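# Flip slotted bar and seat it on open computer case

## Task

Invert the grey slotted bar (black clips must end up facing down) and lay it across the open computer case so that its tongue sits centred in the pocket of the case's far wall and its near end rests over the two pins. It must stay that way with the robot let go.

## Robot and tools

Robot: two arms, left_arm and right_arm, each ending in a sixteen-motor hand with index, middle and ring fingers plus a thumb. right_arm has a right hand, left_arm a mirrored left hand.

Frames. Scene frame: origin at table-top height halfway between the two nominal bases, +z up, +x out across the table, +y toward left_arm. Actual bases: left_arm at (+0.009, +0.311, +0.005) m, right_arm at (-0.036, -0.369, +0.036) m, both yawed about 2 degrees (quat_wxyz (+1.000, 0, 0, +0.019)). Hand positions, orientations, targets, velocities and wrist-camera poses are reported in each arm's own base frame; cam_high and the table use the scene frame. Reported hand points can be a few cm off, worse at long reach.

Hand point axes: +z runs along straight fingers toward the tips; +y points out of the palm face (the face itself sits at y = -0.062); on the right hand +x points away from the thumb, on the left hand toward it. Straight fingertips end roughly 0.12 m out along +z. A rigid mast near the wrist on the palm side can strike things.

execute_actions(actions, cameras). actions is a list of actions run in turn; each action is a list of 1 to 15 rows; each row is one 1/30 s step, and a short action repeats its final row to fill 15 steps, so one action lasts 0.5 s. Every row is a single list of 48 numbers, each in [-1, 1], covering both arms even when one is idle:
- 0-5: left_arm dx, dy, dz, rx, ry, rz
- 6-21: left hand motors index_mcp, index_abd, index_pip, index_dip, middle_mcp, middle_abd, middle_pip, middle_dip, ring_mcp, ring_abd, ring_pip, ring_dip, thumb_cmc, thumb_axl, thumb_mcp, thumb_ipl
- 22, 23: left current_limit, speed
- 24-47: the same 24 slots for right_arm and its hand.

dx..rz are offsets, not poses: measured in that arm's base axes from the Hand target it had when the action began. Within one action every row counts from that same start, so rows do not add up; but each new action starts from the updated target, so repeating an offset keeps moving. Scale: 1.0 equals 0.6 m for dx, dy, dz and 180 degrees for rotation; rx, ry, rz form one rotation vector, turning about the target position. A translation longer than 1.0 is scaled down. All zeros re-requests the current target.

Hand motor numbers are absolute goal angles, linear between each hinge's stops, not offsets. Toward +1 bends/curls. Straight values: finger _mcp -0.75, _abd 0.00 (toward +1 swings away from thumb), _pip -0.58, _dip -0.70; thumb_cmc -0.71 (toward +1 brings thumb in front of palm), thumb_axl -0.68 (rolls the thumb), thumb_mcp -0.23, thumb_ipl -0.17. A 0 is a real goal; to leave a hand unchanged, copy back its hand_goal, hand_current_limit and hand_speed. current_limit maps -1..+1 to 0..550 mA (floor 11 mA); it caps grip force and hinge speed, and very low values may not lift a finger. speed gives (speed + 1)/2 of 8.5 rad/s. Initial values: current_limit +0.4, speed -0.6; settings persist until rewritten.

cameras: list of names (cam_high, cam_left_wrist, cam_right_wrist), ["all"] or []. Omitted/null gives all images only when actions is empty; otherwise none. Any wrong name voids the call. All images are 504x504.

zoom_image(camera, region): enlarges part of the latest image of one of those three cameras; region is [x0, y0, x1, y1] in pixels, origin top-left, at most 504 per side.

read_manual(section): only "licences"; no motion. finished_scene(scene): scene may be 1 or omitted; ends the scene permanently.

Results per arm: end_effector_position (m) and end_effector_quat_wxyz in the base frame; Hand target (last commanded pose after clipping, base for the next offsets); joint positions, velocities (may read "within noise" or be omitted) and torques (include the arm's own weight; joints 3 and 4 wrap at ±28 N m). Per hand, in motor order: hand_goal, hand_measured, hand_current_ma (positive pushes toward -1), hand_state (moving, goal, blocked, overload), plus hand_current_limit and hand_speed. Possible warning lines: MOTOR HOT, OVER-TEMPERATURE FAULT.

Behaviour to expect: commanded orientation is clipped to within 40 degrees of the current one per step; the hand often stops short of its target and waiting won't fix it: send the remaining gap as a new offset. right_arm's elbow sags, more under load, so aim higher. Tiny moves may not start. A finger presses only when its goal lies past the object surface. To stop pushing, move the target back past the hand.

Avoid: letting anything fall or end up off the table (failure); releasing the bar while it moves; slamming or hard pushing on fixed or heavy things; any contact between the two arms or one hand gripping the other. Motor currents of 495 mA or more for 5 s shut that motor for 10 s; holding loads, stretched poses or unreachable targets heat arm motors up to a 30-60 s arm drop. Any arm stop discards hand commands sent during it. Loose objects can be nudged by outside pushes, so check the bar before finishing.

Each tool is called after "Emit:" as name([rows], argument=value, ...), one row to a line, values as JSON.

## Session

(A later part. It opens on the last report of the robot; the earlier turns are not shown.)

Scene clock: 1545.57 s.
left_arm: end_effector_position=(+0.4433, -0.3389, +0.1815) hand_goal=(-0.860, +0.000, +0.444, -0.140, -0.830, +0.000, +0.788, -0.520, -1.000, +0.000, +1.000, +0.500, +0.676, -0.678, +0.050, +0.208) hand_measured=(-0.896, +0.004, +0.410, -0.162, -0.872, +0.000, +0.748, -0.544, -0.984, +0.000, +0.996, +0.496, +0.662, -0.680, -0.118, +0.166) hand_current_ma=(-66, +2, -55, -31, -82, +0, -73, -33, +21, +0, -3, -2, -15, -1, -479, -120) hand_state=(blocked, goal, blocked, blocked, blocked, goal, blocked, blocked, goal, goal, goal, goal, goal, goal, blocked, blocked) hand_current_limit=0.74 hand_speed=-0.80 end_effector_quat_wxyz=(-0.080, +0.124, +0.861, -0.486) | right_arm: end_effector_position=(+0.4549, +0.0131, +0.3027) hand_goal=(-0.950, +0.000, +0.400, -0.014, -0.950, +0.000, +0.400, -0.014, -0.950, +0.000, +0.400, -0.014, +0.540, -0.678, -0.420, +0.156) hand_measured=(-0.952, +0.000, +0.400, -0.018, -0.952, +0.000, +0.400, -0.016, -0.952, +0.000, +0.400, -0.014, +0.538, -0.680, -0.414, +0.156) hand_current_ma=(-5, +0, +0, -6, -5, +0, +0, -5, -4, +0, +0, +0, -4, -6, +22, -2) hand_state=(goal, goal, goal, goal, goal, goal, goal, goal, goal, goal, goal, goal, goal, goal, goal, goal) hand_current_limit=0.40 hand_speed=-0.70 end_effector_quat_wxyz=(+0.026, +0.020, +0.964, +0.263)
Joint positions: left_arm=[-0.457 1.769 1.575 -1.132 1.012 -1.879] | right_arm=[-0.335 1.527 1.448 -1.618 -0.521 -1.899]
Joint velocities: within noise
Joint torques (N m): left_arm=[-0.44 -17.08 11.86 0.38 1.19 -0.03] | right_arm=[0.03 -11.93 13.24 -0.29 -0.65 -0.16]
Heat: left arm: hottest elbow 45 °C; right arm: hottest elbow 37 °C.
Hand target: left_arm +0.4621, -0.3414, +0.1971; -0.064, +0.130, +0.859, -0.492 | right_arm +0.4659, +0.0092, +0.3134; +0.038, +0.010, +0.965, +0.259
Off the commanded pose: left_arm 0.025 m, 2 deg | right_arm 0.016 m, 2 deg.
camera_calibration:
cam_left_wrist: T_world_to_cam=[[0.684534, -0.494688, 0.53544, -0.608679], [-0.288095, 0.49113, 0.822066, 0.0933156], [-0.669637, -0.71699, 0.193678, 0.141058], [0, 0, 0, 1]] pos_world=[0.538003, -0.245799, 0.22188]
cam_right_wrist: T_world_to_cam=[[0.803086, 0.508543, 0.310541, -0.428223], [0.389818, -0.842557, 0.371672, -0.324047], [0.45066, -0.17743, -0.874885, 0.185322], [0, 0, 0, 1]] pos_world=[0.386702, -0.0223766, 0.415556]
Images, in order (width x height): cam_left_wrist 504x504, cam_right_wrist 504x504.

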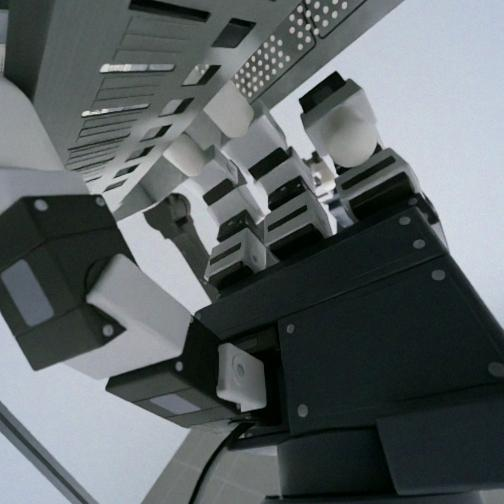

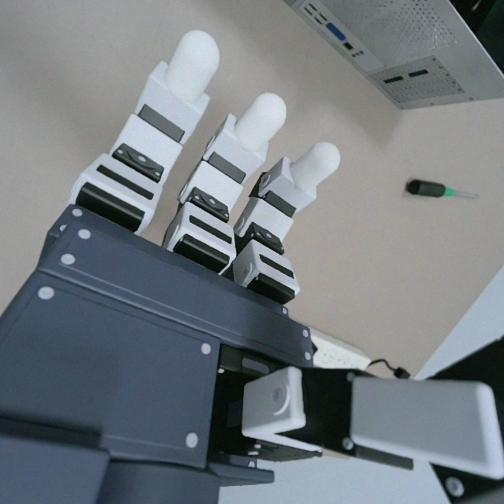

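Emit:
zoom_image(camera="cam_left_wrist", region=[60, 60, 280, 280])

Emit:
zoom_image(camera="cam_left_wrist", region=[0, 0, 504, 504])

Scaled by 2.291 from the camera's 504x504 image, which has a finer 720x720 frame.

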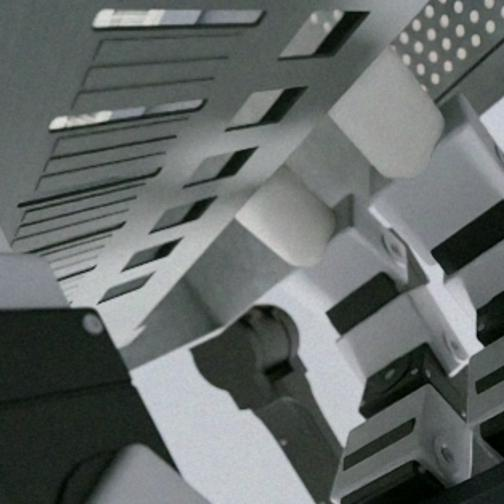

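Scaled by 1.000.

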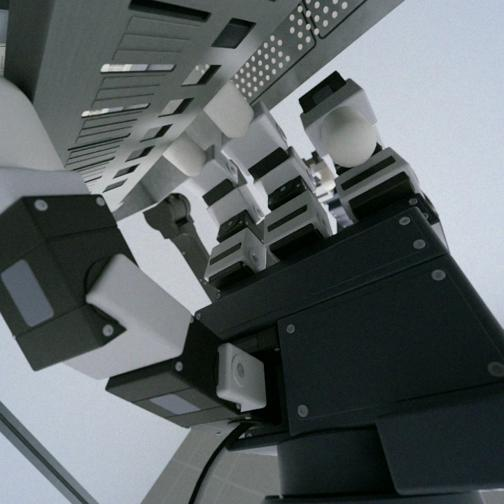

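Emit:
zoom_image(camera="cam_left_wrist", region=[80, 160, 170, 250])

Scaled by 5.600 from the camera's 504x504 image, which has a finer 720x720 frame.

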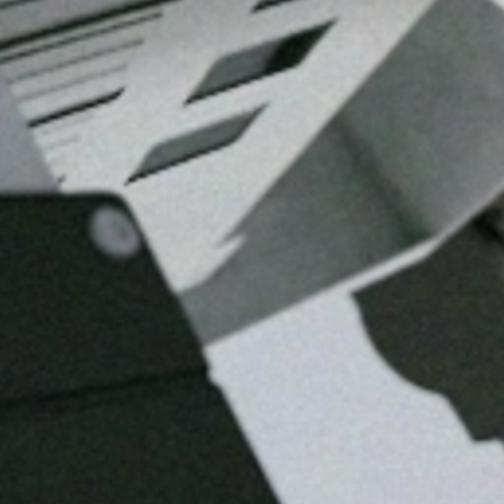

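Emit:
execute_actions([
  [[0.010,-0.004,0.006,0,0,0,-0.86,0,0.445,-0.14,-0.83,0,0.789,-0.52,-1.0,0,1.0,0.5,0.676,-0.678,0.05,0.208,0.74,-0.8,0,0,0,0,0,0,-0.95,0,0.4,-0.014,-0.95,0,0.4,-0.014,-0.95,0,0.4,-0.014,0.54,-0.678,-0.42,0.157,0.4,-0.7],[0.020,-0.007,0.006,0,0,0,-0.86,0,0.445,-0.14,-0.83,0,0.789,-0.52,-1.0,0,1.0,0.5,0.676,-0.678,0.05,0.208,0.74,-0.8,0,0,0,0,0,0,-0.95,0,0.4,-0.014,-0.95,0,0.4,-0.014,-0.95,0,0.4,-0.014,0.54,-0.678,-0.42,0.157,0.4,-0.7]],
], cameras=["cam_high", "cam_left_wrist"])

Emit:
zoom_image(camera="cam_high", region=[266, 124, 310, 152])

Emit:
zoom_image(camera="cam_left_wrist", region=[80, 160, 170, 250])

Scene clock: 1571.20 s.
left_arm: end_effector_position=(+0.4519, -0.3422, +0.1828) hand_goal=(-0.860, +0.000, +0.444, -0.140, -0.830, +0.000, +0.788, -0.520, -1.000, +0.000, +1.000, +0.500, +0.676, -0.678, +0.050, +0.208) hand_measured=(-0.896, +0.004, +0.410, -0.168, -0.872, +0.000, +0.748, -0.542, -0.984, +0.000, +0.996, +0.496, +0.658, -0.682, -0.118, +0.166) hand_current_ma=(-65, +2, -57, -40, -82, +0, -73, -31, +19, +0, -3, -2, -23, -2, -478, -120) hand_state=(blocked, goal, blocked, blocked, blocked, goal, blocked, blocked, goal, goal, goal, goal, goal, goal, blocked, blocked) hand_current_limit=0.74 hand_speed=-0.80 end_effector_quat_wxyz=(-0.087, +0.119, +0.862, -0.485) | right_arm: end_effector_position=(+0.4549, +0.0131, +0.3027) hand_goal=(-0.950, +0.000, +0.400, -0.014, -0.950, +0.000, +0.400, -0.014, -0.950, +0.000, +0.400, -0.014, +0.540, -0.678, -0.420, +0.156) hand_measured=(-0.952, +0.000, +0.400, -0.018, -0.952, +0.000, +0.400, -0.016, -0.952, +0.000, +0.400, -0.014, +0.538, -0.680, -0.414, +0.156) hand_current_ma=(-5, +0, +0, -6, -5, +0, +0, -5, -4, +0, +0, +0, -4, -6, +22, -2) hand_state=(goal, goal, goal, goal, goal, goal, goal, goal, goal, goal, goal, goal, goal, goal, goal, goal) hand_current_limit=0.40 hand_speed=-0.70 end_effector_quat_wxyz=(+0.026, +0.020, +0.964, +0.263)
Joint positions: left_arm=[-0.455 1.802 1.625 -1.164 1.013 -1.879] | right_arm=[-0.335 1.527 1.448 -1.618 -0.521 -1.899]
Joint torques (N m): left_arm=[-0.32 -17.67 12.26 0.58 1.17 0.02] | right_arm=[0.03 -11.87 13.24 -0.29 -0.65 -0.16]
Heat: left arm: hottest elbow 46 °C; right arm: hottest elbow 37 °C.
Hand target: left_arm +0.4742, -0.3455, +0.2009; -0.064, +0.129, +0.859, -0.492 | right_arm +0.4659, +0.0092, +0.3134; +0.038, +0.010, +0.965, +0.259
Off the commanded pose: left_arm 0.029 m, 3 deg | right_arm 0.016 m, 2 deg.
camera_calibration:
cam_left_wrist: T_world_to_cam=[[0.693488, -0.496696, 0.521889, -0.619147], [-0.276387, 0.485546, 0.829371, 0.0877924], [-0.665346, -0.719402, 0.19944, 0.140472], [0, 0, 0, 1]] pos_world=[0.547098, -0.249099, 0.222298]
Images, in order (width x height): cam_high 504x504, cam_left_wrist 504x504.

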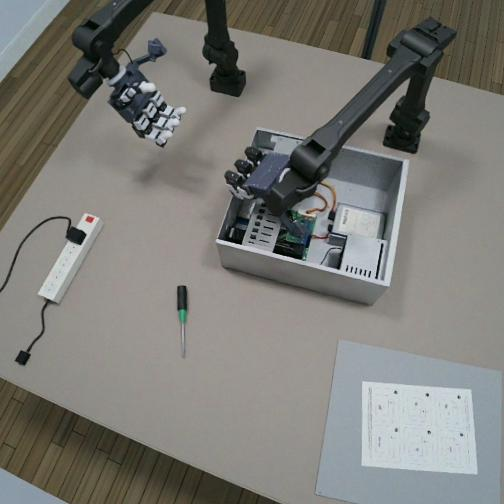

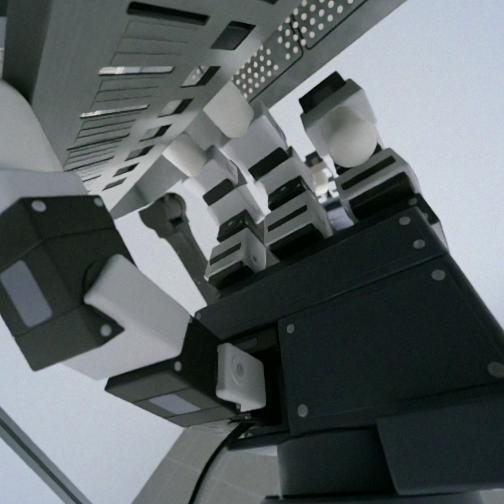

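Scaled by 11.455 from the camera's 504x504 image, which has a finer 720x720 frame.

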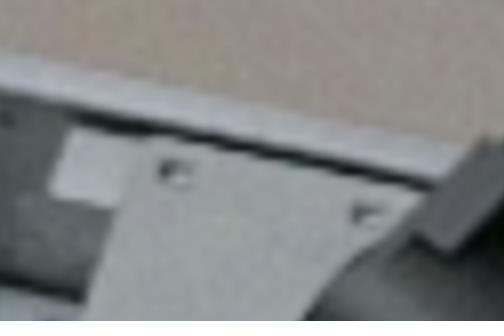

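Scaled by 5.600 from the camera's 504x504 image, which has a finer 720x720 frame.

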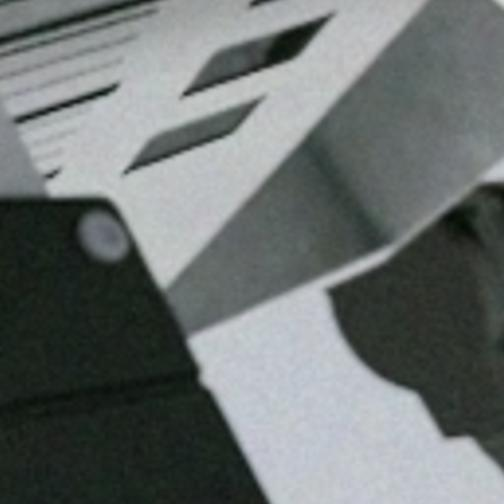

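Emit:
execute_actions([
  [[0,0,-0.015,0,0,0,-0.86,0,0.445,-0.14,-0.83,0,0.789,-0.52,-1.0,0,1.0,0.5,0.676,-0.678,0.05,0.208,0.74,-0.8,0,0,0,0,0,0,-0.95,0,0.4,-0.014,-0.95,0,0.4,-0.014,-0.95,0,0.4,-0.014,0.54,-0.678,-0.42,0.157,0.4,-0.7],[0.0,0,-0.025,0,0,0,-0.86,0,0.445,-0.14,-0.83,0,0.789,-0.52,-1.0,0,1.0,0.5,0.676,-0.678,0.05,0.208,0.74,-0.8,0,0,0,0,0,0,-0.95,0,0.4,-0.014,-0.95,0,0.4,-0.014,-0.95,0,0.4,-0.014,0.54,-0.678,-0.42,0.157,0.4,-0.7]],
], cameras=["cam_high"])

Emit:
zoom_image(camera="cam_high", region=[266, 124, 310, 152])

Emit:
zoom_image(camera="cam_high", region=[232, 226, 282, 256])

Scene clock: 1576.17 s.
left_arm: end_effector_position=(+0.4524, -0.3424, +0.1783) hand_goal=(-0.860, +0.000, +0.444, -0.140, -0.830, +0.000, +0.788, -0.520, -1.000, +0.000, +1.000, +0.500, +0.676, -0.678, +0.050, +0.208) hand_measured=(-0.896, +0.004, +0.410, -0.168, -0.872, +0.000, +0.748, -0.542, -0.984, +0.000, +0.996, +0.496, +0.656, -0.682, -0.118, +0.166) hand_current_ma=(-65, +2, -57, -41, -82, +0, -73, -29, +19, +0, -3, -2, -26, -3, -478, -120) hand_state=(blocked, goal, blocked, blocked, blocked, goal, blocked, blocked, goal, goal, goal, goal, blocked, goal, blocked, blocked) hand_current_limit=0.74 hand_speed=-0.80 end_effector_quat_wxyz=(-0.090, +0.117, +0.863, -0.484) | right_arm: end_effector_position=(+0.4549, +0.0131, +0.3027) hand_goal=(-0.950, +0.000, +0.400, -0.014, -0.950, +0.000, +0.400, -0.014, -0.950, +0.000, +0.400, -0.014, +0.540, -0.678, -0.420, +0.156) hand_measured=(-0.952, +0.000, +0.400, -0.018, -0.952, +0.000, +0.400, -0.016, -0.952, +0.000, +0.400, -0.014, +0.538, -0.680, -0.414, +0.156) hand_current_ma=(-5, +0, +0, -6, -5, +0, +0, -5, -4, +0, +0, +0, -4, -6, +22, -2) hand_state=(goal, goal, goal, goal, goal, goal, goal, goal, goal, goal, goal, goal, goal, goal, goal, goal) hand_current_limit=0.40 hand_speed=-0.70 end_effector_quat_wxyz=(+0.026, +0.020, +0.964, +0.263)
Joint positions: left_arm=[-0.455 1.81 1.625 -1.164 1.013 -1.879] | right_arm=[-0.335 1.527 1.448 -1.618 -0.521 -1.899]
Joint torques (N m): left_arm=[-0.38 -17.73 10.36 1.87 1.18 0.04] | right_arm=[-0.03 -11.93 13.24 -0.29 -0.65 -0.16]
Heat: left arm: hottest elbow 47 °C; right arm: hottest elbow 37 °C.
Hand target: left_arm +0.4742, -0.3455, +0.1858; -0.064, +0.129, +0.859, -0.492 | right_arm +0.4659, +0.0092, +0.3134; +0.038, +0.010, +0.965, +0.259
Off the commanded pose: left_arm 0.023 m, 3 deg | right_arm 0.016 m, 2 deg.
Images, in order (width x height): cam_high 504x504.

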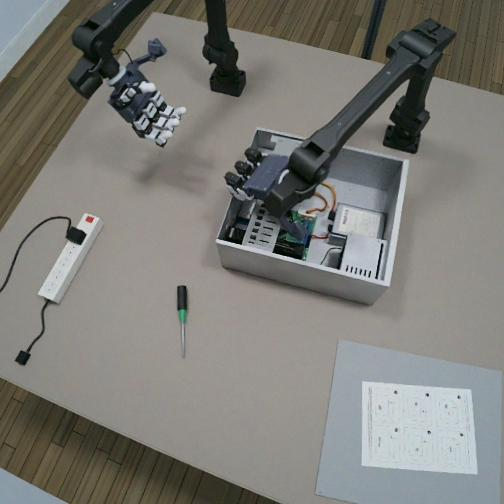

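Scaled by 11.455 from the camera's 504x504 image, which has a finer 720x720 frame.

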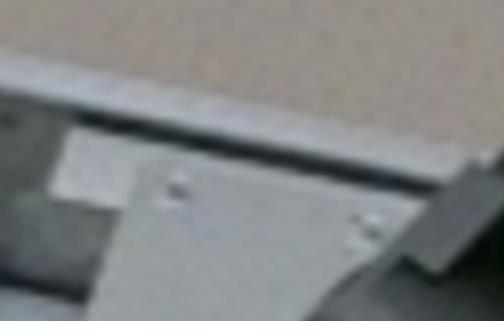

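Scaled by 10.080 from the camera's 504x504 image, which has a finer 720x720 frame.

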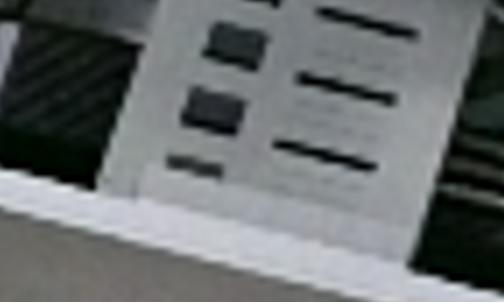

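Emit:
execute_actions([
  [[0.002,0,-0.012,0,0,0,-0.86,0,0.445,-0.14,-0.83,0,0.789,-0.52,-1.0,0,1.0,0.5,0.676,-0.678,0.05,0.208,0.74,-0.8,0,0,0,0,0,0,-0.95,0,0.4,-0.014,-0.95,0,0.4,-0.014,-0.95,0,0.4,-0.014,0.54,-0.678,-0.42,0.157,0.4,-0.7]],
], cameras=["cam_high"])

Emit:
zoom_image(camera="cam_high", region=[266, 124, 310, 152])

Emit:
zoom_image(camera="cam_high", region=[232, 226, 282, 256])

Scene clock: 1582.27 s.
left_arm: end_effector_position=(+0.4531, -0.3430, +0.1781) hand_goal=(-0.860, +0.000, +0.444, -0.140, -0.830, +0.000, +0.788, -0.520, -1.000, +0.000, +1.000, +0.500, +0.676, -0.678, +0.050, +0.208) hand_measured=(-0.896, +0.004, +0.410, -0.168, -0.872, +0.000, +0.748, -0.542, -0.984, +0.000, +0.996, +0.496, +0.652, -0.684, -0.116, +0.166) hand_current_ma=(-65, +2, -58, -41, -82, +0, -73, -29, +19, +0, -3, -2, -32, -5, -478, -120) hand_state=(blocked, goal, blocked, blocked, blocked, goal, blocked, blocked, goal, goal, goal, goal, blocked, goal, blocked, blocked) hand_current_limit=0.74 hand_speed=-0.80 end_effector_quat_wxyz=(-0.089, +0.118, +0.862, -0.484) | right_arm: end_effector_position=(+0.4549, +0.0131, +0.3027) hand_goal=(-0.950, +0.000, +0.400, -0.014, -0.950, +0.000, +0.400, -0.014, -0.950, +0.000, +0.400, -0.014, +0.540, -0.678, -0.420, +0.156) hand_measured=(-0.952, +0.000, +0.400, -0.018, -0.952, +0.000, +0.400, -0.016, -0.952, +0.000, +0.400, -0.014, +0.538, -0.680, -0.414, +0.156) hand_current_ma=(-5, +0, +0, -6, -5, +0, +0, -5, -4, +0, +0, +0, -4, -6, +22, -2) hand_state=(goal, goal, goal, goal, goal, goal, goal, goal, goal, goal, goal, goal, goal, goal, goal, goal) hand_current_limit=0.40 hand_speed=-0.70 end_effector_quat_wxyz=(+0.026, +0.020, +0.964, +0.263)
Joint positions: left_arm=[-0.455 1.811 1.625 -1.16 1.015 -1.879] | right_arm=[-0.335 1.527 1.448 -1.618 -0.521 -1.899]
Joint torques (N m): left_arm=[-0.32 -17.26 9.69 2.32 1.15 0.06] | right_arm=[-0.03 -11.93 13.24 -0.28 -0.64 -0.16]
Heat: left arm: hottest elbow 48 °C; right arm: hottest elbow 37 °C.
Hand target: left_arm +0.4754, -0.3455, +0.1786; -0.064, +0.129, +0.859, -0.492 | right_arm +0.4659, +0.0092, +0.3134; +0.038, +0.010, +0.965, +0.259
Off the commanded pose: left_arm 0.022 m, 3 deg | right_arm 0.016 m, 2 deg.
Images, in order (width x height): cam_high 504x504.

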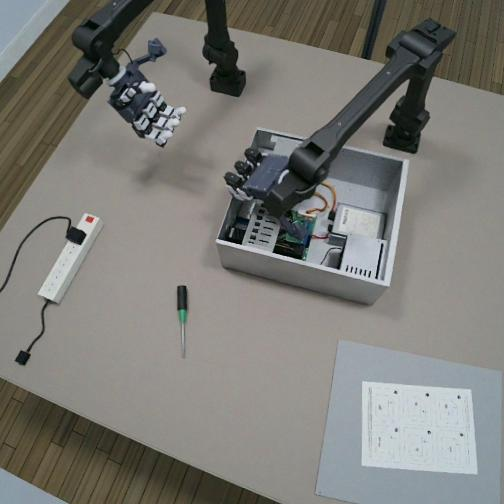

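Scaled by 11.455 from the camera's 504x504 image, which has a finer 720x720 frame.

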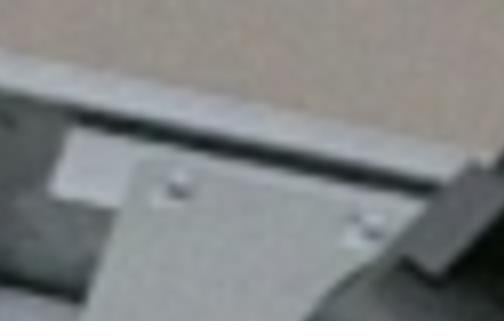

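Scaled by 10.080 from the camera's 504x504 image, which has a finer 720x720 frame.

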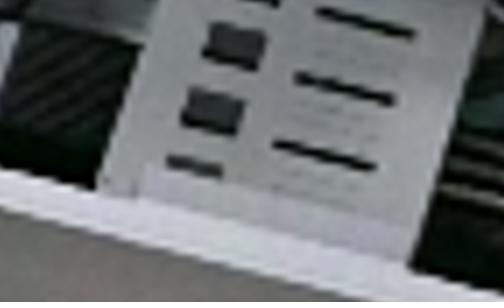

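Emit:
zoom_image(camera="cam_high", region=[274, 132, 304, 150])

Scaled by 16.800 from the camera's 504x504 image, which has a finer 720x720 frame.

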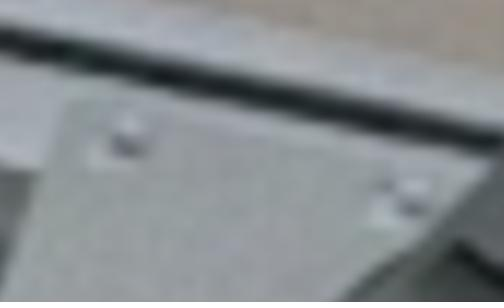

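Emit:
execute_actions([
  [[0.004,0,-0.006,0,0,0,-0.86,0,0.445,-0.14,-0.83,0,0.789,-0.52,-1.0,0,1.0,0.5,0.676,-0.678,0.05,0.208,0.74,-0.8,0,0,0,0,0,0,-0.95,0,0.4,-0.014,-0.95,0,0.4,-0.014,-0.95,0,0.4,-0.014,0.54,-0.678,-0.42,0.157,0.4,-0.7]],
], cameras=["cam_high", "cam_left_wrist"])

Emit:
zoom_image(camera="cam_high", region=[274, 132, 304, 150])

Emit:
zoom_image(camera="cam_left_wrist", region=[80, 160, 170, 250])

Scene clock: 1588.43 s.
left_arm: end_effector_position=(+0.4531, -0.3432, +0.1776) hand_goal=(-0.860, +0.000, +0.444, -0.140, -0.830, +0.000, +0.788, -0.520, -1.000, +0.000, +1.000, +0.500, +0.676, -0.678, +0.050, +0.208) hand_measured=(-0.896, +0.004, +0.410, -0.168, -0.872, +0.000, +0.748, -0.540, -0.984, +0.000, +0.996, +0.496, +0.652, -0.684, -0.116, +0.166) hand_current_ma=(-65, +1, -58, -41, -82, +0, -73, -27, +19, +0, -3, -2, -33, -5, -478, -120) hand_state=(blocked, goal, blocked, blocked, blocked, goal, blocked, blocked, goal, goal, goal, goal, blocked, goal, blocked, blocked) hand_current_limit=0.74 hand_speed=-0.80 end_effector_quat_wxyz=(-0.090, +0.118, +0.862, -0.485) | right_arm: end_effector_position=(+0.4549, +0.0131, +0.3027) hand_goal=(-0.950, +0.000, +0.400, -0.014, -0.950, +0.000, +0.400, -0.014, -0.950, +0.000, +0.400, -0.014, +0.540, -0.678, -0.420, +0.156) hand_measured=(-0.952, +0.000, +0.400, -0.018, -0.952, +0.000, +0.400, -0.016, -0.952, +0.000, +0.400, -0.014, +0.538, -0.680, -0.414, +0.156) hand_current_ma=(-5, +0, +0, -6, -5, +0, +0, -5, -4, +0, +0, +0, -4, -6, +22, -2) hand_state=(goal, goal, goal, goal, goal, goal, goal, goal, goal, goal, goal, goal, goal, goal, goal, goal) hand_current_limit=0.40 hand_speed=-0.70 end_effector_quat_wxyz=(+0.026, +0.020, +0.964, +0.263)
Joint positions: left_arm=[-0.455 1.812 1.625 -1.16 1.016 -1.879] | right_arm=[-0.335 1.527 1.448 -1.618 -0.521 -1.899]
Joint torques (N m): left_arm=[-0.21 -16.73 9.78 2.44 1.12 0.1] | right_arm=[0.03 -11.87 13.26 -0.28 -0.64 -0.16]
Heat: left arm: hottest elbow 48 °C; right arm: hottest elbow 37 °C.
Hand target: left_arm +0.4778, -0.3455, +0.1749; -0.064, +0.129, +0.859, -0.492 | right_arm +0.4659, +0.0092, +0.3134; +0.038, +0.010, +0.965, +0.259
Off the commanded pose: left_arm 0.025 m, 3 deg | right_arm 0.016 m, 2 deg.
camera_calibration:
cam_left_wrist: T_world_to_cam=[[0.696419, -0.497279, 0.517412, -0.618493], [-0.271156, 0.485206, 0.831294, 0.0901738], [-0.664436, -0.719228, 0.203066, 0.140592], [0, 0, 0, 1]] pos_world=[0.548596, -0.250199, 0.216505]
Images, in order (width x height): cam_high 504x504, cam_left_wrist 504x504.

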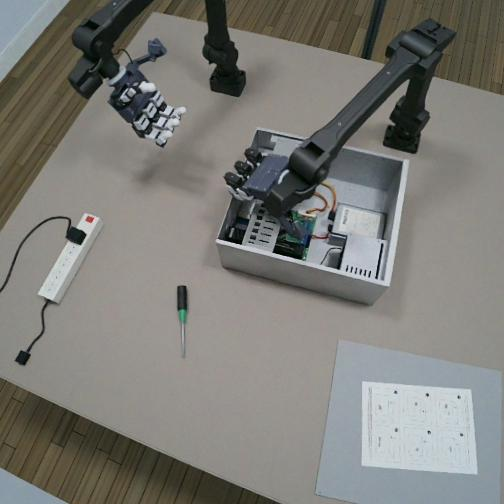

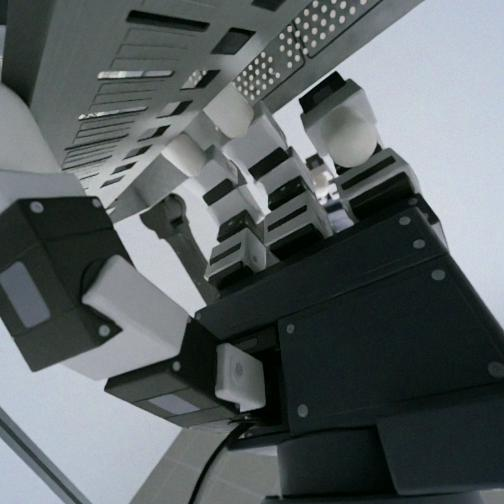

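Scaled by 16.800 from the camera's 504x504 image, which has a finer 720x720 frame.

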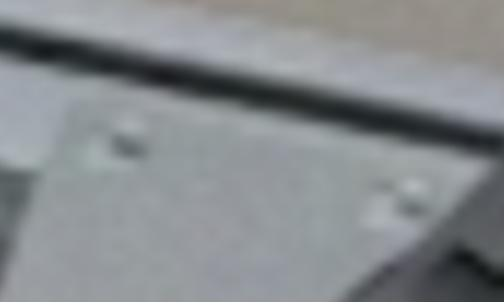

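Scaled by 5.600 from the camera's 504x504 image, which has a finer 720x720 frame.

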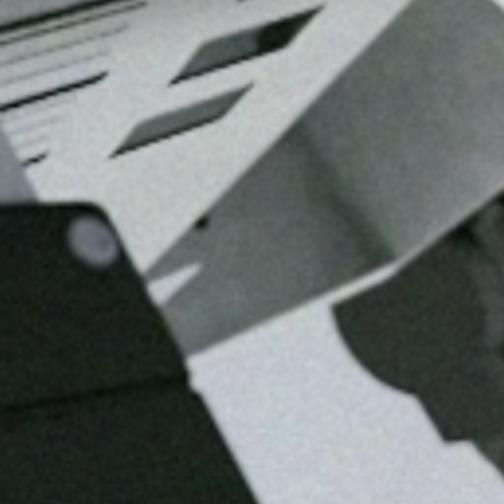

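Emit:
execute_actions([
  [[0.0,0,-0.012,0,-0.006,0,-0.86,0,0.445,-0.14,-0.83,0,0.789,-0.52,-1.0,0,1.0,0.5,0.676,-0.678,0.05,0.208,0.74,-0.8,0,0,0,0,0,0,-0.95,0,0.4,-0.014,-0.95,0,0.4,-0.014,-0.95,0,0.4,-0.014,0.54,-0.678,-0.42,0.157,0.4,-0.7]],
], cameras=["cam_high", "cam_left_wrist"])

Emit:
zoom_image(camera="cam_high", region=[274, 132, 304, 150])

Emit:
zoom_image(camera="cam_left_wrist", region=[80, 160, 170, 250])

Emit:
zoom_image(camera="cam_high", region=[232, 226, 282, 256])

Scene clock: 1595.03 s.
left_arm: end_effector_position=(+0.4594, -0.3444, +0.1774) hand_goal=(-0.860, +0.000, +0.444, -0.140, -0.830, +0.000, +0.788, -0.520, -1.000, +0.000, +1.000, +0.500, +0.676, -0.678, +0.050, +0.208) hand_measured=(-0.894, +0.002, +0.410, -0.162, -0.870, +0.000, +0.748, -0.540, -0.984, +0.000, +0.996, +0.496, +0.620, -0.698, -0.104, +0.166) hand_current_ma=(-60, +1, -56, -30, -76, +0, -73, -27, +19, +0, -3, -2, -118, -34, -478, -120) hand_state=(blocked, goal, blocked, blocked, blocked, goal, blocked, blocked, goal, goal, goal, goal, blocked, goal, blocked, blocked) hand_current_limit=0.74 hand_speed=-0.80 end_effector_quat_wxyz=(-0.078, +0.121, +0.862, -0.487) | right_arm: end_effector_position=(+0.4549, +0.0131, +0.3027) hand_goal=(-0.950, +0.000, +0.400, -0.014, -0.950, +0.000, +0.400, -0.014, -0.950, +0.000, +0.400, -0.014, +0.540, -0.678, -0.420, +0.156) hand_measured=(-0.952, +0.000, +0.400, -0.018, -0.952, +0.000, +0.400, -0.016, -0.952, +0.000, +0.400, -0.014, +0.538, -0.680, -0.414, +0.156) hand_current_ma=(-5, +0, +0, -6, -5, +0, +0, -5, -4, +0, +0, +0, -4, -6, +22, -2) hand_state=(goal, goal, goal, goal, goal, goal, goal, goal, goal, goal, goal, goal, goal, goal, goal, goal) hand_current_limit=0.40 hand_speed=-0.70 end_effector_quat_wxyz=(+0.026, +0.020, +0.964, +0.263)
Joint positions: left_arm=[-0.453 1.812 1.625 -1.133 1.011 -1.884] | right_arm=[-0.335 1.527 1.448 -1.618 -0.521 -1.899]
Joint torques (N m): left_arm=[-0.5 -17.26 7.98 2.93 0.96 0.16] | right_arm=[0.03 -11.93 13.24 -0.28 -0.65 -0.16]
Heat: left arm: hottest elbow 48 °C; right arm: hottest elbow 37 °C.
Hand target: left_arm +0.4779, -0.3455, +0.1677; -0.056, +0.134, +0.859, -0.490 | right_arm +0.4659, +0.0092, +0.3134; +0.038, +0.010, +0.965, +0.259
Off the commanded pose: left_arm 0.021 m, 3 deg | right_arm 0.016 m, 2 deg.
camera_calibration:
cam_left_wrist: T_world_to_cam=[[0.687604, -0.490126, 0.535702, -0.620016], [-0.291874, 0.488979, 0.822015, 0.105048], [-0.664838, -0.721579, 0.193169, 0.145022], [0, 0, 0, 1]] pos_world=[0.553403, -0.250607, 0.217779]
Images, in order (width x height): cam_high 504x504, cam_left_wrist 504x504.

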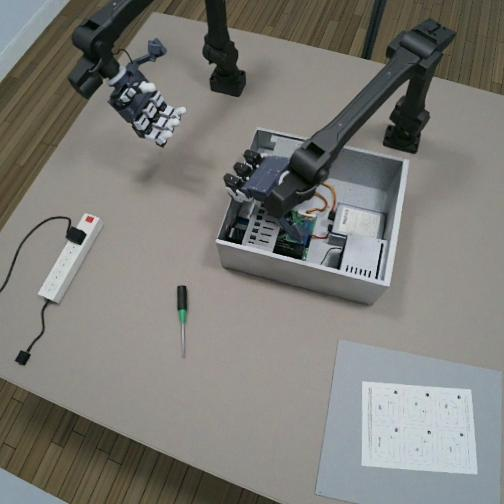

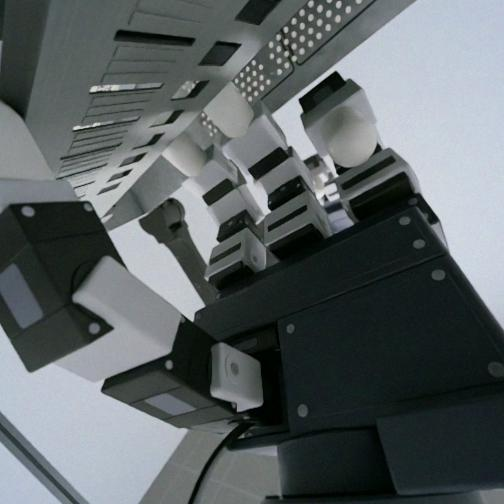

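Scaled by 16.800 from the camera's 504x504 image, which has a finer 720x720 frame.

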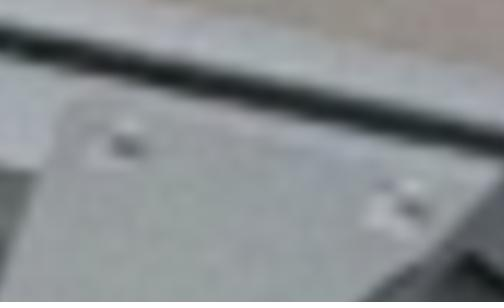

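Scaled by 5.600 from the camera's 504x504 image, which has a finer 720x720 frame.

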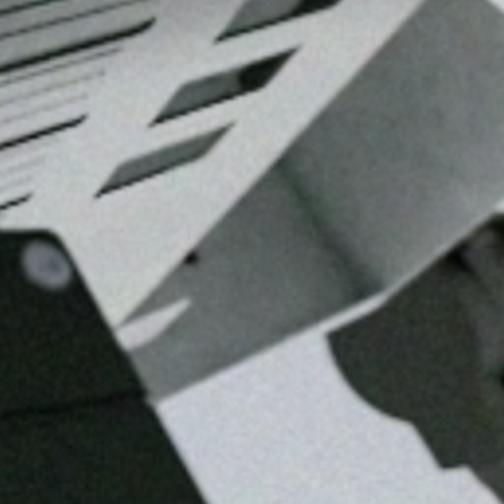

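Scaled by 10.080 from the camera's 504x504 image, which has a finer 720x720 frame.

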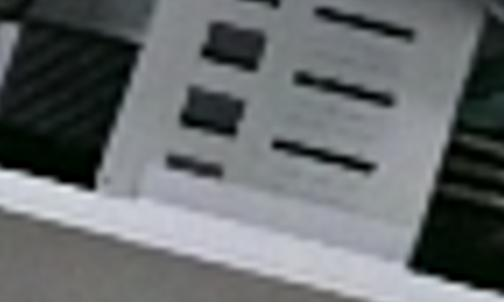

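Emit:
execute_actions([
  [[-0.010,0,0.004,0,0.003,0,-0.86,0,0.445,-0.14,-0.83,0,0.789,-0.52,-1.0,0,1.0,0.5,0.676,-0.678,0.05,0.208,0.74,-0.8,0,0,0,0,0,0,-0.95,0,0.4,-0.014,-0.95,0,0.4,-0.014,-0.95,0,0.4,-0.014,0.54,-0.678,-0.42,0.157,0.4,-0.7],[-0.020,0,0.004,0,0.006,0,-0.86,0,0.445,-0.14,-0.83,0,0.789,-0.52,-1.0,0,1.0,0.5,0.676,-0.678,0.05,0.208,0.74,-0.8,0,0,0,0,0,0,-0.95,0,0.4,-0.014,-0.95,0,0.4,-0.014,-0.95,0,0.4,-0.014,0.54,-0.678,-0.42,0.157,0.4,-0.7]],
], cameras=["cam_high"])

Emit:
zoom_image(camera="cam_high", region=[274, 132, 304, 150])

Scene clock: 1601.57 s.
left_arm: end_effector_position=(+0.4585, -0.3444, +0.1768) hand_goal=(-0.860, +0.000, +0.444, -0.140, -0.830, +0.000, +0.788, -0.520, -1.000, +0.000, +1.000, +0.500, +0.676, -0.678, +0.050, +0.208) hand_measured=(-0.894, +0.002, +0.410, -0.162, -0.870, +0.000, +0.748, -0.540, -0.984, +0.000, +0.996, +0.496, +0.620, -0.698, -0.104, +0.166) hand_current_ma=(-60, +1, -55, -28, -76, +0, -73, -24, +19, +0, -3, -2, -118, -34, -478, -120) hand_state=(blocked, goal, blocked, blocked, blocked, goal, blocked, goal, goal, goal, goal, goal, blocked, blocked, blocked, blocked) hand_current_limit=0.74 hand_speed=-0.80 end_effector_quat_wxyz=(-0.077, +0.121, +0.861, -0.488) | right_arm: end_effector_position=(+0.4549, +0.0131, +0.3027) hand_goal=(-0.950, +0.000, +0.400, -0.014, -0.950, +0.000, +0.400, -0.014, -0.950, +0.000, +0.400, -0.014, +0.540, -0.678, -0.420, +0.156) hand_measured=(-0.952, +0.000, +0.400, -0.018, -0.952, +0.000, +0.400, -0.016, -0.952, +0.000, +0.400, -0.014, +0.538, -0.680, -0.414, +0.156) hand_current_ma=(-5, +0, +0, -6, -5, +0, +0, -5, -4, +0, +0, +0, -4, -6, +22, -2) hand_state=(goal, goal, goal, goal, goal, goal, goal, goal, goal, goal, goal, goal, goal, goal, goal, goal) hand_current_limit=0.40 hand_speed=-0.70 end_effector_quat_wxyz=(+0.026, +0.020, +0.964, +0.263)
Joint positions: left_arm=[-0.453 1.806 1.614 -1.119 1.013 -1.89] | right_arm=[-0.335 1.527 1.448 -1.618 -0.521 -1.899]
Joint torques (N m): left_arm=[-0.91 -18.37 7.02 2.39 1.15 0.05] | right_arm=[0.03 -11.93 13.24 -0.28 -0.65 -0.16]
Heat: left arm: hottest elbow 48 °C; right arm: hottest elbow 37 °C.
Hand target: left_arm +0.4658, -0.3455, +0.1701; -0.064, +0.129, +0.859, -0.492 | right_arm +0.4659, +0.0092, +0.3134; +0.038, +0.010, +0.965, +0.259
Off the commanded pose: left_arm 0.010 m, 2 deg | right_arm 0.016 m, 2 deg.
Images, in order (width x height): cam_high 504x504.

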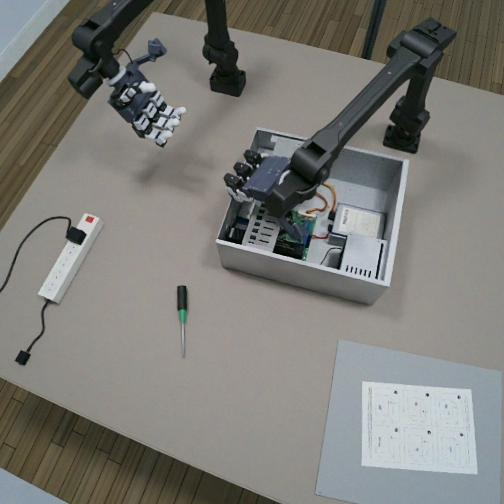

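Scaled by 16.800 from the camera's 504x504 image, which has a finer 720x720 frame.

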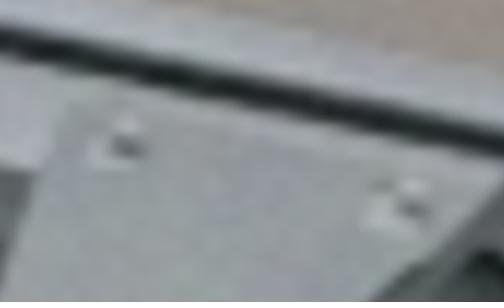

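Emit:
execute_actions([
  [[-0.010,0,0.0,0,0.0,0,-0.86,0,0.445,-0.14,-0.83,0,0.789,-0.52,-1.0,0,1.0,0.5,0.676,-0.678,0.05,0.208,0.74,-0.8,0,0,0,0,0,0,-0.95,0,0.4,-0.014,-0.95,0,0.4,-0.014,-0.95,0,0.4,-0.014,0.54,-0.678,-0.42,0.157,0.4,-0.7]],
], cameras=["cam_high", "cam_left_wrist"])

Emit:
zoom_image(camera="cam_high", region=[274, 132, 304, 150])

Emit:
zoom_image(camera="cam_left_wrist", region=[80, 160, 170, 250])

Scene clock: 1604.80 s.
left_arm: end_effector_position=(+0.4578, -0.3441, +0.1771) hand_goal=(-0.860, +0.000, +0.444, -0.140, -0.830, +0.000, +0.788, -0.520, -1.000, +0.000, +1.000, +0.500, +0.676, -0.678, +0.050, +0.208) hand_measured=(-0.894, +0.002, +0.410, -0.158, -0.870, +0.000, +0.746, -0.540, -0.984, +0.000, +0.996, +0.496, +0.620, -0.698, -0.104, +0.166) hand_current_ma=(-60, +1, -55, -21, -76, +0, -73, -27, +19, +0, -3, -2, -117, -34, -479, -120) hand_state=(blocked, goal, blocked, goal, blocked, goal, blocked, blocked, goal, goal, goal, goal, blocked, blocked, blocked, blocked) hand_current_limit=0.74 hand_speed=-0.80 end_effector_quat_wxyz=(-0.069, +0.124, +0.860, -0.491) | right_arm: end_effector_position=(+0.4549, +0.0131, +0.3027) hand_goal=(-0.950, +0.000, +0.400, -0.014, -0.950, +0.000, +0.400, -0.014, -0.950, +0.000, +0.400, -0.014, +0.540, -0.678, -0.420, +0.156) hand_measured=(-0.952, +0.000, +0.400, -0.018, -0.952, +0.000, +0.400, -0.016, -0.952, +0.000, +0.400, -0.014, +0.538, -0.680, -0.414, +0.156) hand_current_ma=(-5, +0, +0, -6, -5, +0, +0, -5, -4, +0, +0, +0, -4, -6, +22, -2) hand_state=(goal, goal, goal, goal, goal, goal, goal, goal, goal, goal, goal, goal, goal, goal, goal, goal) hand_current_limit=0.40 hand_speed=-0.70 end_effector_quat_wxyz=(+0.026, +0.020, +0.964, +0.263)
Joint positions: left_arm=[-0.453 1.793 1.596 -1.095 1.013 -1.892] | right_arm=[-0.335 1.527 1.448 -1.618 -0.521 -1.899]
Joint torques (N m): left_arm=[-1.2 -18.37 6.78 2.06 1.09 -0.02] | right_arm=[-0.03 -11.93 13.26 -0.29 -0.64 -0.16]
Heat: left arm: hottest elbow 47 °C; right arm: hottest elbow 37 °C.
Hand target: left_arm +0.4598, -0.3455, +0.1702; -0.064, +0.130, +0.859, -0.492 | right_arm +0.4659, +0.0092, +0.3134; +0.038, +0.010, +0.965, +0.259
Off the commanded pose: left_arm 0.007 m, 1 deg | right_arm 0.016 m, 2 deg.
camera_calibration:
cam_left_wrist: T_world_to_cam=[[0.679483, -0.481326, 0.553741, -0.615111], [-0.308402, 0.497445, 0.810825, 0.117184], [-0.665726, -0.721716, 0.189563, 0.145273], [0, 0, 0, 1]] pos_world=[0.550809, -0.249515, 0.218058]
Images, in order (width x height): cam_high 504x504, cam_left_wrist 504x504.

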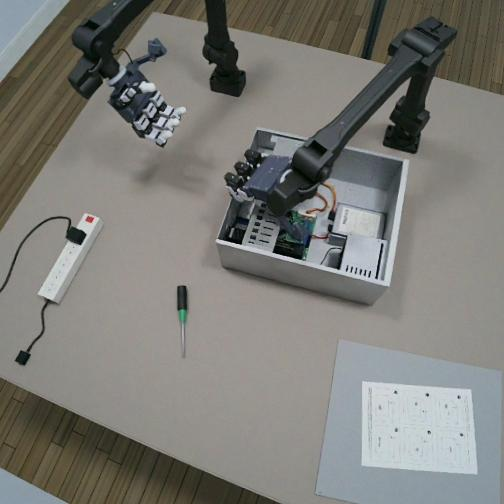

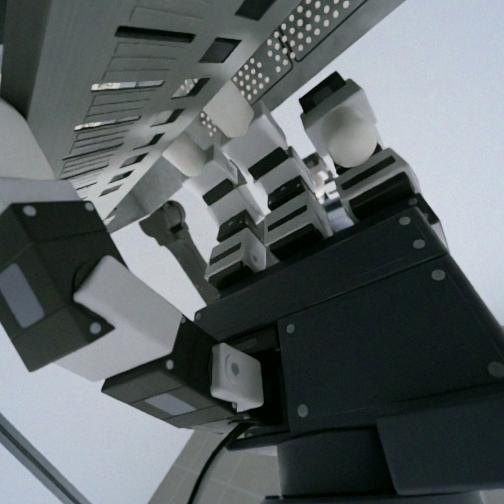

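Scaled by 16.800 from the camera's 504x504 image, which has a finer 720x720 frame.

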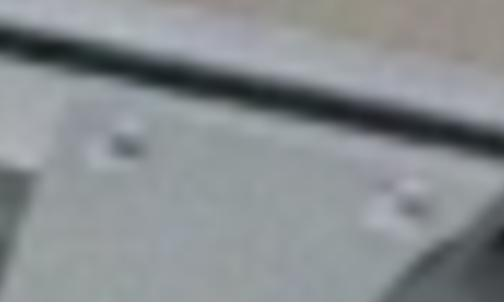

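Scaled by 5.600 from the camera's 504x504 image, which has a finer 720x720 frame.

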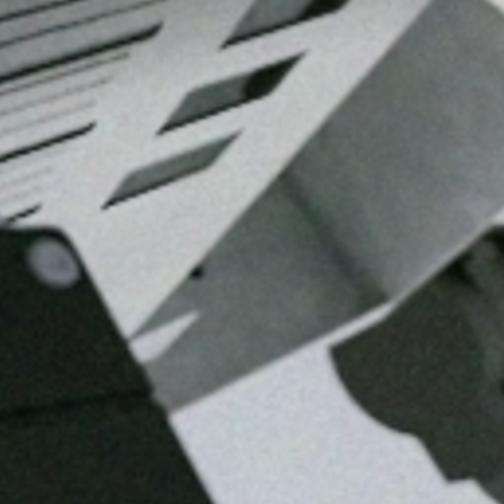

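Emit:
execute_actions([
  [[-0.003,0,0.012,0,-0.003,0,-0.86,0,0.445,-0.14,-0.83,0,0.789,-0.52,-1.0,0,1.0,0.5,0.63,-0.678,0.05,0.208,0.74,-0.8,0,0,0,0,0,0,-0.95,0,0.4,-0.014,-0.95,0,0.4,-0.014,-0.95,0,0.4,-0.014,0.54,-0.678,-0.42,0.157,0.4,-0.7]],
], cameras=["cam_high"])

Emit:
zoom_image(camera="cam_high", region=[274, 132, 304, 150])

Scene clock: 1608.37 s.
left_arm: end_effector_position=(+0.4579, -0.3439, +0.1777) hand_goal=(-0.860, +0.000, +0.444, -0.140, -0.830, +0.000, +0.788, -0.520, -1.000, +0.000, +1.000, +0.500, +0.630, -0.678, +0.050, +0.208) hand_measured=(-0.894, +0.002, +0.410, -0.158, -0.870, +0.000, +0.746, -0.540, -0.984, +0.000, +0.996, +0.496, +0.616, -0.690, -0.104, +0.166) hand_current_ma=(-60, +1, -55, -21, -76, +0, -73, -27, +19, +0, -3, -2, -16, -17, -478, -120) hand_state=(blocked, goal, blocked, goal, blocked, goal, blocked, blocked, goal, goal, goal, goal, goal, goal, blocked, blocked) hand_current_limit=0.74 hand_speed=-0.80 end_effector_quat_wxyz=(-0.068, +0.125, +0.860, -0.490) | right_arm: end_effector_position=(+0.4549, +0.0131, +0.3027) hand_goal=(-0.950, +0.000, +0.400, -0.014, -0.950, +0.000, +0.400, -0.014, -0.950, +0.000, +0.400, -0.014, +0.540, -0.678, -0.420, +0.156) hand_measured=(-0.952, +0.000, +0.400, -0.018, -0.952, +0.000, +0.400, -0.016, -0.952, +0.000, +0.400, -0.014, +0.538, -0.680, -0.414, +0.156) hand_current_ma=(-5, +0, +0, -6, -5, +0, +0, -5, -4, +0, +0, +0, -4, -6, +22, -2) hand_state=(goal, goal, goal, goal, goal, goal, goal, goal, goal, goal, goal, goal, goal, goal, goal, goal) hand_current_limit=0.40 hand_speed=-0.70 end_effector_quat_wxyz=(+0.026, +0.020, +0.964, +0.263)
Joint positions: left_arm=[-0.453 1.792 1.596 -1.095 1.011 -1.892] | right_arm=[-0.335 1.527 1.448 -1.618 -0.521 -1.899]
Joint torques (N m): left_arm=[-1.44 -19.31 6.83 1.88 0.98 -0.05] | right_arm=[0.03 -11.93 13.23 -0.31 -0.65 -0.16]
Heat: left arm: hottest elbow 47 °C; right arm: hottest elbow 37 °C.
Hand target: left_arm +0.4580, -0.3455, +0.1774; -0.060, +0.132, +0.859, -0.491 | right_arm +0.4659, +0.0092, +0.3134; +0.038, +0.010, +0.965, +0.259
Off the commanded pose: left_arm 0.002 m, 1 deg | right_arm 0.016 m, 2 deg.
Images, in order (width x height): cam_high 504x504.

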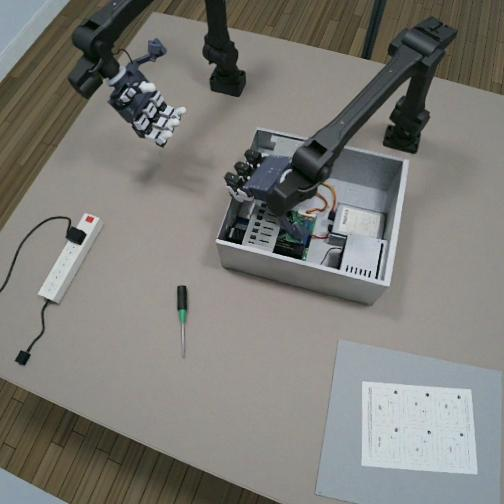

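Scaled by 16.800 from the camera's 504x504 image, which has a finer 720x720 frame.

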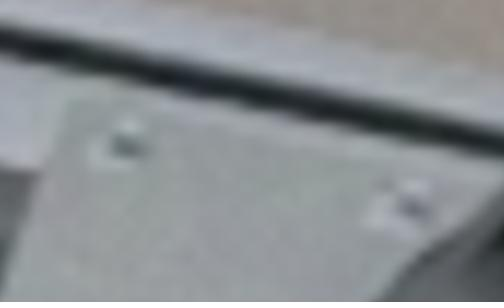

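Emit:
execute_actions([
  [[-0.003,0,0.014,0,-0.003,0,-0.86,0,0.445,-0.14,-0.83,0,0.789,-0.52,-1.0,0,1.0,0.5,0.63,-0.678,0.05,0.208,0.74,-0.8,0,0,0,0,0,0,-0.95,0,0.4,-0.014,-0.95,0,0.4,-0.014,-0.95,0,0.4,-0.014,0.54,-0.678,-0.42,0.157,0.4,-0.7]],
], cameras=["cam_high"])

Emit:
zoom_image(camera="cam_high", region=[274, 132, 304, 150])

Scene clock: 1610.93 s.
left_arm: end_effector_position=(+0.4573, -0.3424, +0.1784) hand_goal=(-0.860, +0.000, +0.444, -0.140, -0.830, +0.000, +0.788, -0.520, -1.000, +0.000, +1.000, +0.500, +0.630, -0.678, +0.050, +0.208) hand_measured=(-0.894, +0.002, +0.410, -0.158, -0.870, +0.000, +0.746, -0.542, -0.984, +0.000, +0.996, +0.496, +0.616, -0.686, -0.102, +0.166) hand_current_ma=(-60, +1, -55, -21, -76, +0, -78, -28, +19, +0, -3, -2, -16, -8, -478, -120) hand_state=(blocked, goal, blocked, goal, blocked, goal, blocked, blocked, goal, goal, goal, goal, goal, goal, blocked, blocked) hand_current_limit=0.74 hand_speed=-0.80 end_effector_quat_wxyz=(-0.066, +0.125, +0.862, -0.488) | right_arm: end_effector_position=(+0.4549, +0.0131, +0.3027) hand_goal=(-0.950, +0.000, +0.400, -0.014, -0.950, +0.000, +0.400, -0.014, -0.950, +0.000, +0.400, -0.014, +0.540, -0.678, -0.420, +0.156) hand_measured=(-0.952, +0.000, +0.400, -0.018, -0.952, +0.000, +0.400, -0.016, -0.952, +0.000, +0.400, -0.014, +0.538, -0.680, -0.414, +0.156) hand_current_ma=(-5, +0, +0, -6, -5, +0, +0, -5, -4, +0, +0, +0, -4, -6, +22, -2) hand_state=(goal, goal, goal, goal, goal, goal, goal, goal, goal, goal, goal, goal, goal, goal, goal, goal) hand_current_limit=0.40 hand_speed=-0.70 end_effector_quat_wxyz=(+0.026, +0.020, +0.964, +0.263)
Joint positions: left_arm=[-0.453 1.786 1.592 -1.095 1.004 -1.892] | right_arm=[-0.335 1.527 1.448 -1.618 -0.521 -1.899]
Joint torques (N m): left_arm=[-1.61 -20.01 7.31 1.62 1.06 -0.07] | right_arm=[0.03 -11.87 13.26 -0.28 -0.65 -0.16]
Heat: left arm: hottest elbow 47 °C; right arm: hottest elbow 37 °C.
Hand target: left_arm +0.4561, -0.3455, +0.1858; -0.056, +0.134, +0.859, -0.491 | right_arm +0.4659, +0.0092, +0.3134; +0.038, +0.010, +0.965, +0.259
Off the commanded pose: left_arm 0.008 m, 2 deg | right_arm 0.016 m, 2 deg.
Images, in order (width x height): cam_high 504x504.

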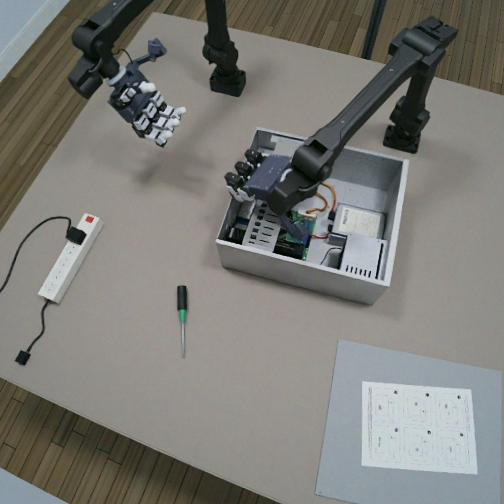

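Scaled by 16.800 from the camera's 504x504 image, which has a finer 720x720 frame.

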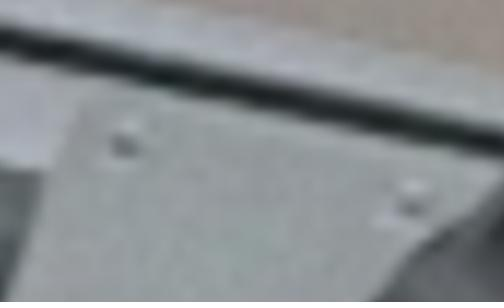

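Emit:
execute_actions([
  [[-0.008,-0.002,0.004,0,0,0,-0.86,0,0.445,-0.14,-0.83,0,0.789,-0.52,-1.0,0,1.0,0.5,0.63,-0.678,0.05,0.208,0.74,-0.8,0,0,0,0,0,0,-0.95,0,0.4,-0.014,-0.95,0,0.4,-0.014,-0.95,0,0.4,-0.014,0.54,-0.678,-0.42,0.157,0.4,-0.7],[-0.015,-0.004,0.006,0,0,0,-0.86,0,0.445,-0.14,-0.83,0,0.789,-0.52,-1.0,0,1.0,0.5,0.63,-0.678,0.05,0.208,0.74,-0.8,0,0,0,0,0,0,-0.95,0,0.4,-0.014,-0.95,0,0.4,-0.014,-0.95,0,0.4,-0.014,0.54,-0.678,-0.42,0.157,0.4,-0.7]],
], cameras=["cam_high"])

Emit:
zoom_image(camera="cam_high", region=[274, 132, 304, 150])

Emit:
zoom_image(camera="cam_high", region=[232, 226, 282, 256])

Scene clock: 1617.00 s.
left_arm: end_effector_position=(+0.4534, -0.3412, +0.1820) hand_goal=(-0.860, +0.000, +0.444, -0.140, -0.830, +0.000, +0.788, -0.520, -1.000, +0.000, +1.000, +0.500, +0.630, -0.678, +0.050, +0.208) hand_measured=(-0.894, +0.002, +0.410, -0.156, -0.870, +0.000, +0.744, -0.542, -0.984, +0.000, +0.996, +0.496, +0.616, -0.682, -0.102, +0.166) hand_current_ma=(-60, +1, -55, -17, -76, +0, -79, -29, +19, +0, -3, -2, -16, -4, -478, -120) hand_state=(blocked, goal, blocked, goal, blocked, goal, blocked, blocked, goal, goal, goal, goal, goal, goal, blocked, blocked) hand_current_limit=0.74 hand_speed=-0.80 end_effector_quat_wxyz=(-0.058, +0.130, +0.862, -0.487) | right_arm: end_effector_position=(+0.4549, +0.0131, +0.3027) hand_goal=(-0.950, +0.000, +0.400, -0.014, -0.950, +0.000, +0.400, -0.014, -0.950, +0.000, +0.400, -0.014, +0.540, -0.678, -0.420, +0.156) hand_measured=(-0.952, +0.000, +0.400, -0.018, -0.952, +0.000, +0.400, -0.016, -0.952, +0.000, +0.400, -0.014, +0.538, -0.680, -0.414, +0.156) hand_current_ma=(-5, +0, +0, -6, -5, +0, +0, -5, -4, +0, +0, +0, -4, -6, +22, -2) hand_state=(goal, goal, goal, goal, goal, goal, goal, goal, goal, goal, goal, goal, goal, goal, goal, goal) hand_current_limit=0.40 hand_speed=-0.70 end_effector_quat_wxyz=(+0.026, +0.020, +0.964, +0.263)
Joint positions: left_arm=[-0.456 1.763 1.57 -1.078 0.997 -1.893] | right_arm=[-0.335 1.527 1.448 -1.618 -0.521 -1.899]
Joint torques (N m): left_arm=[-2.2 -19.55 7.3 1.61 1.19 -0.26] | right_arm=[0.03 -11.87 13.24 -0.28 -0.65 -0.16]
Heat: left arm: hottest elbow 46 °C; right arm: hottest elbow 37 °C.
Hand target: left_arm +0.4472, -0.3479, +0.1893; -0.056, +0.134, +0.859, -0.491 | right_arm +0.4659, +0.0092, +0.3134; +0.038, +0.010, +0.965, +0.259
Off the commanded pose: left_arm 0.012 m, 1 deg | right_arm 0.016 m, 2 deg.
Images, in order (width x height): cam_high 504x504.

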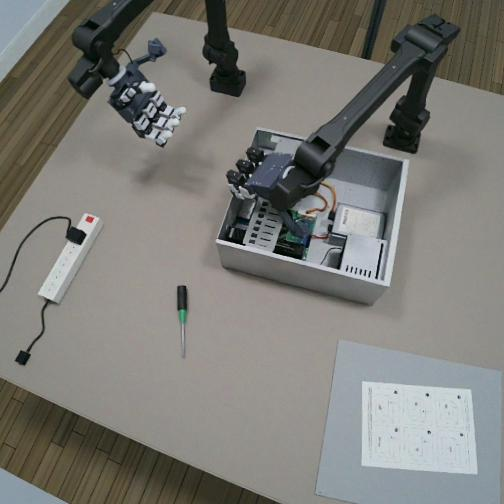

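Scaled by 16.800 from the camera's 504x504 image, which has a finer 720x720 frame.

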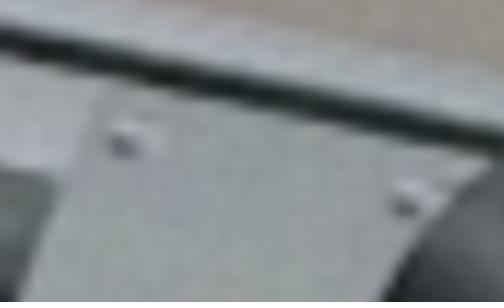

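Scaled by 10.080 from the camera's 504x504 image, which has a finer 720x720 frame.

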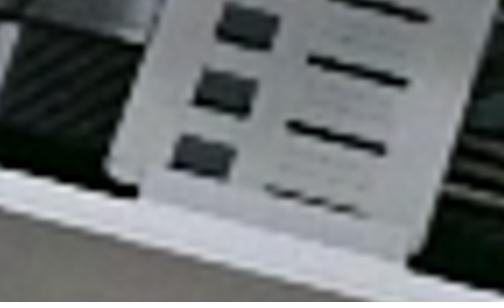

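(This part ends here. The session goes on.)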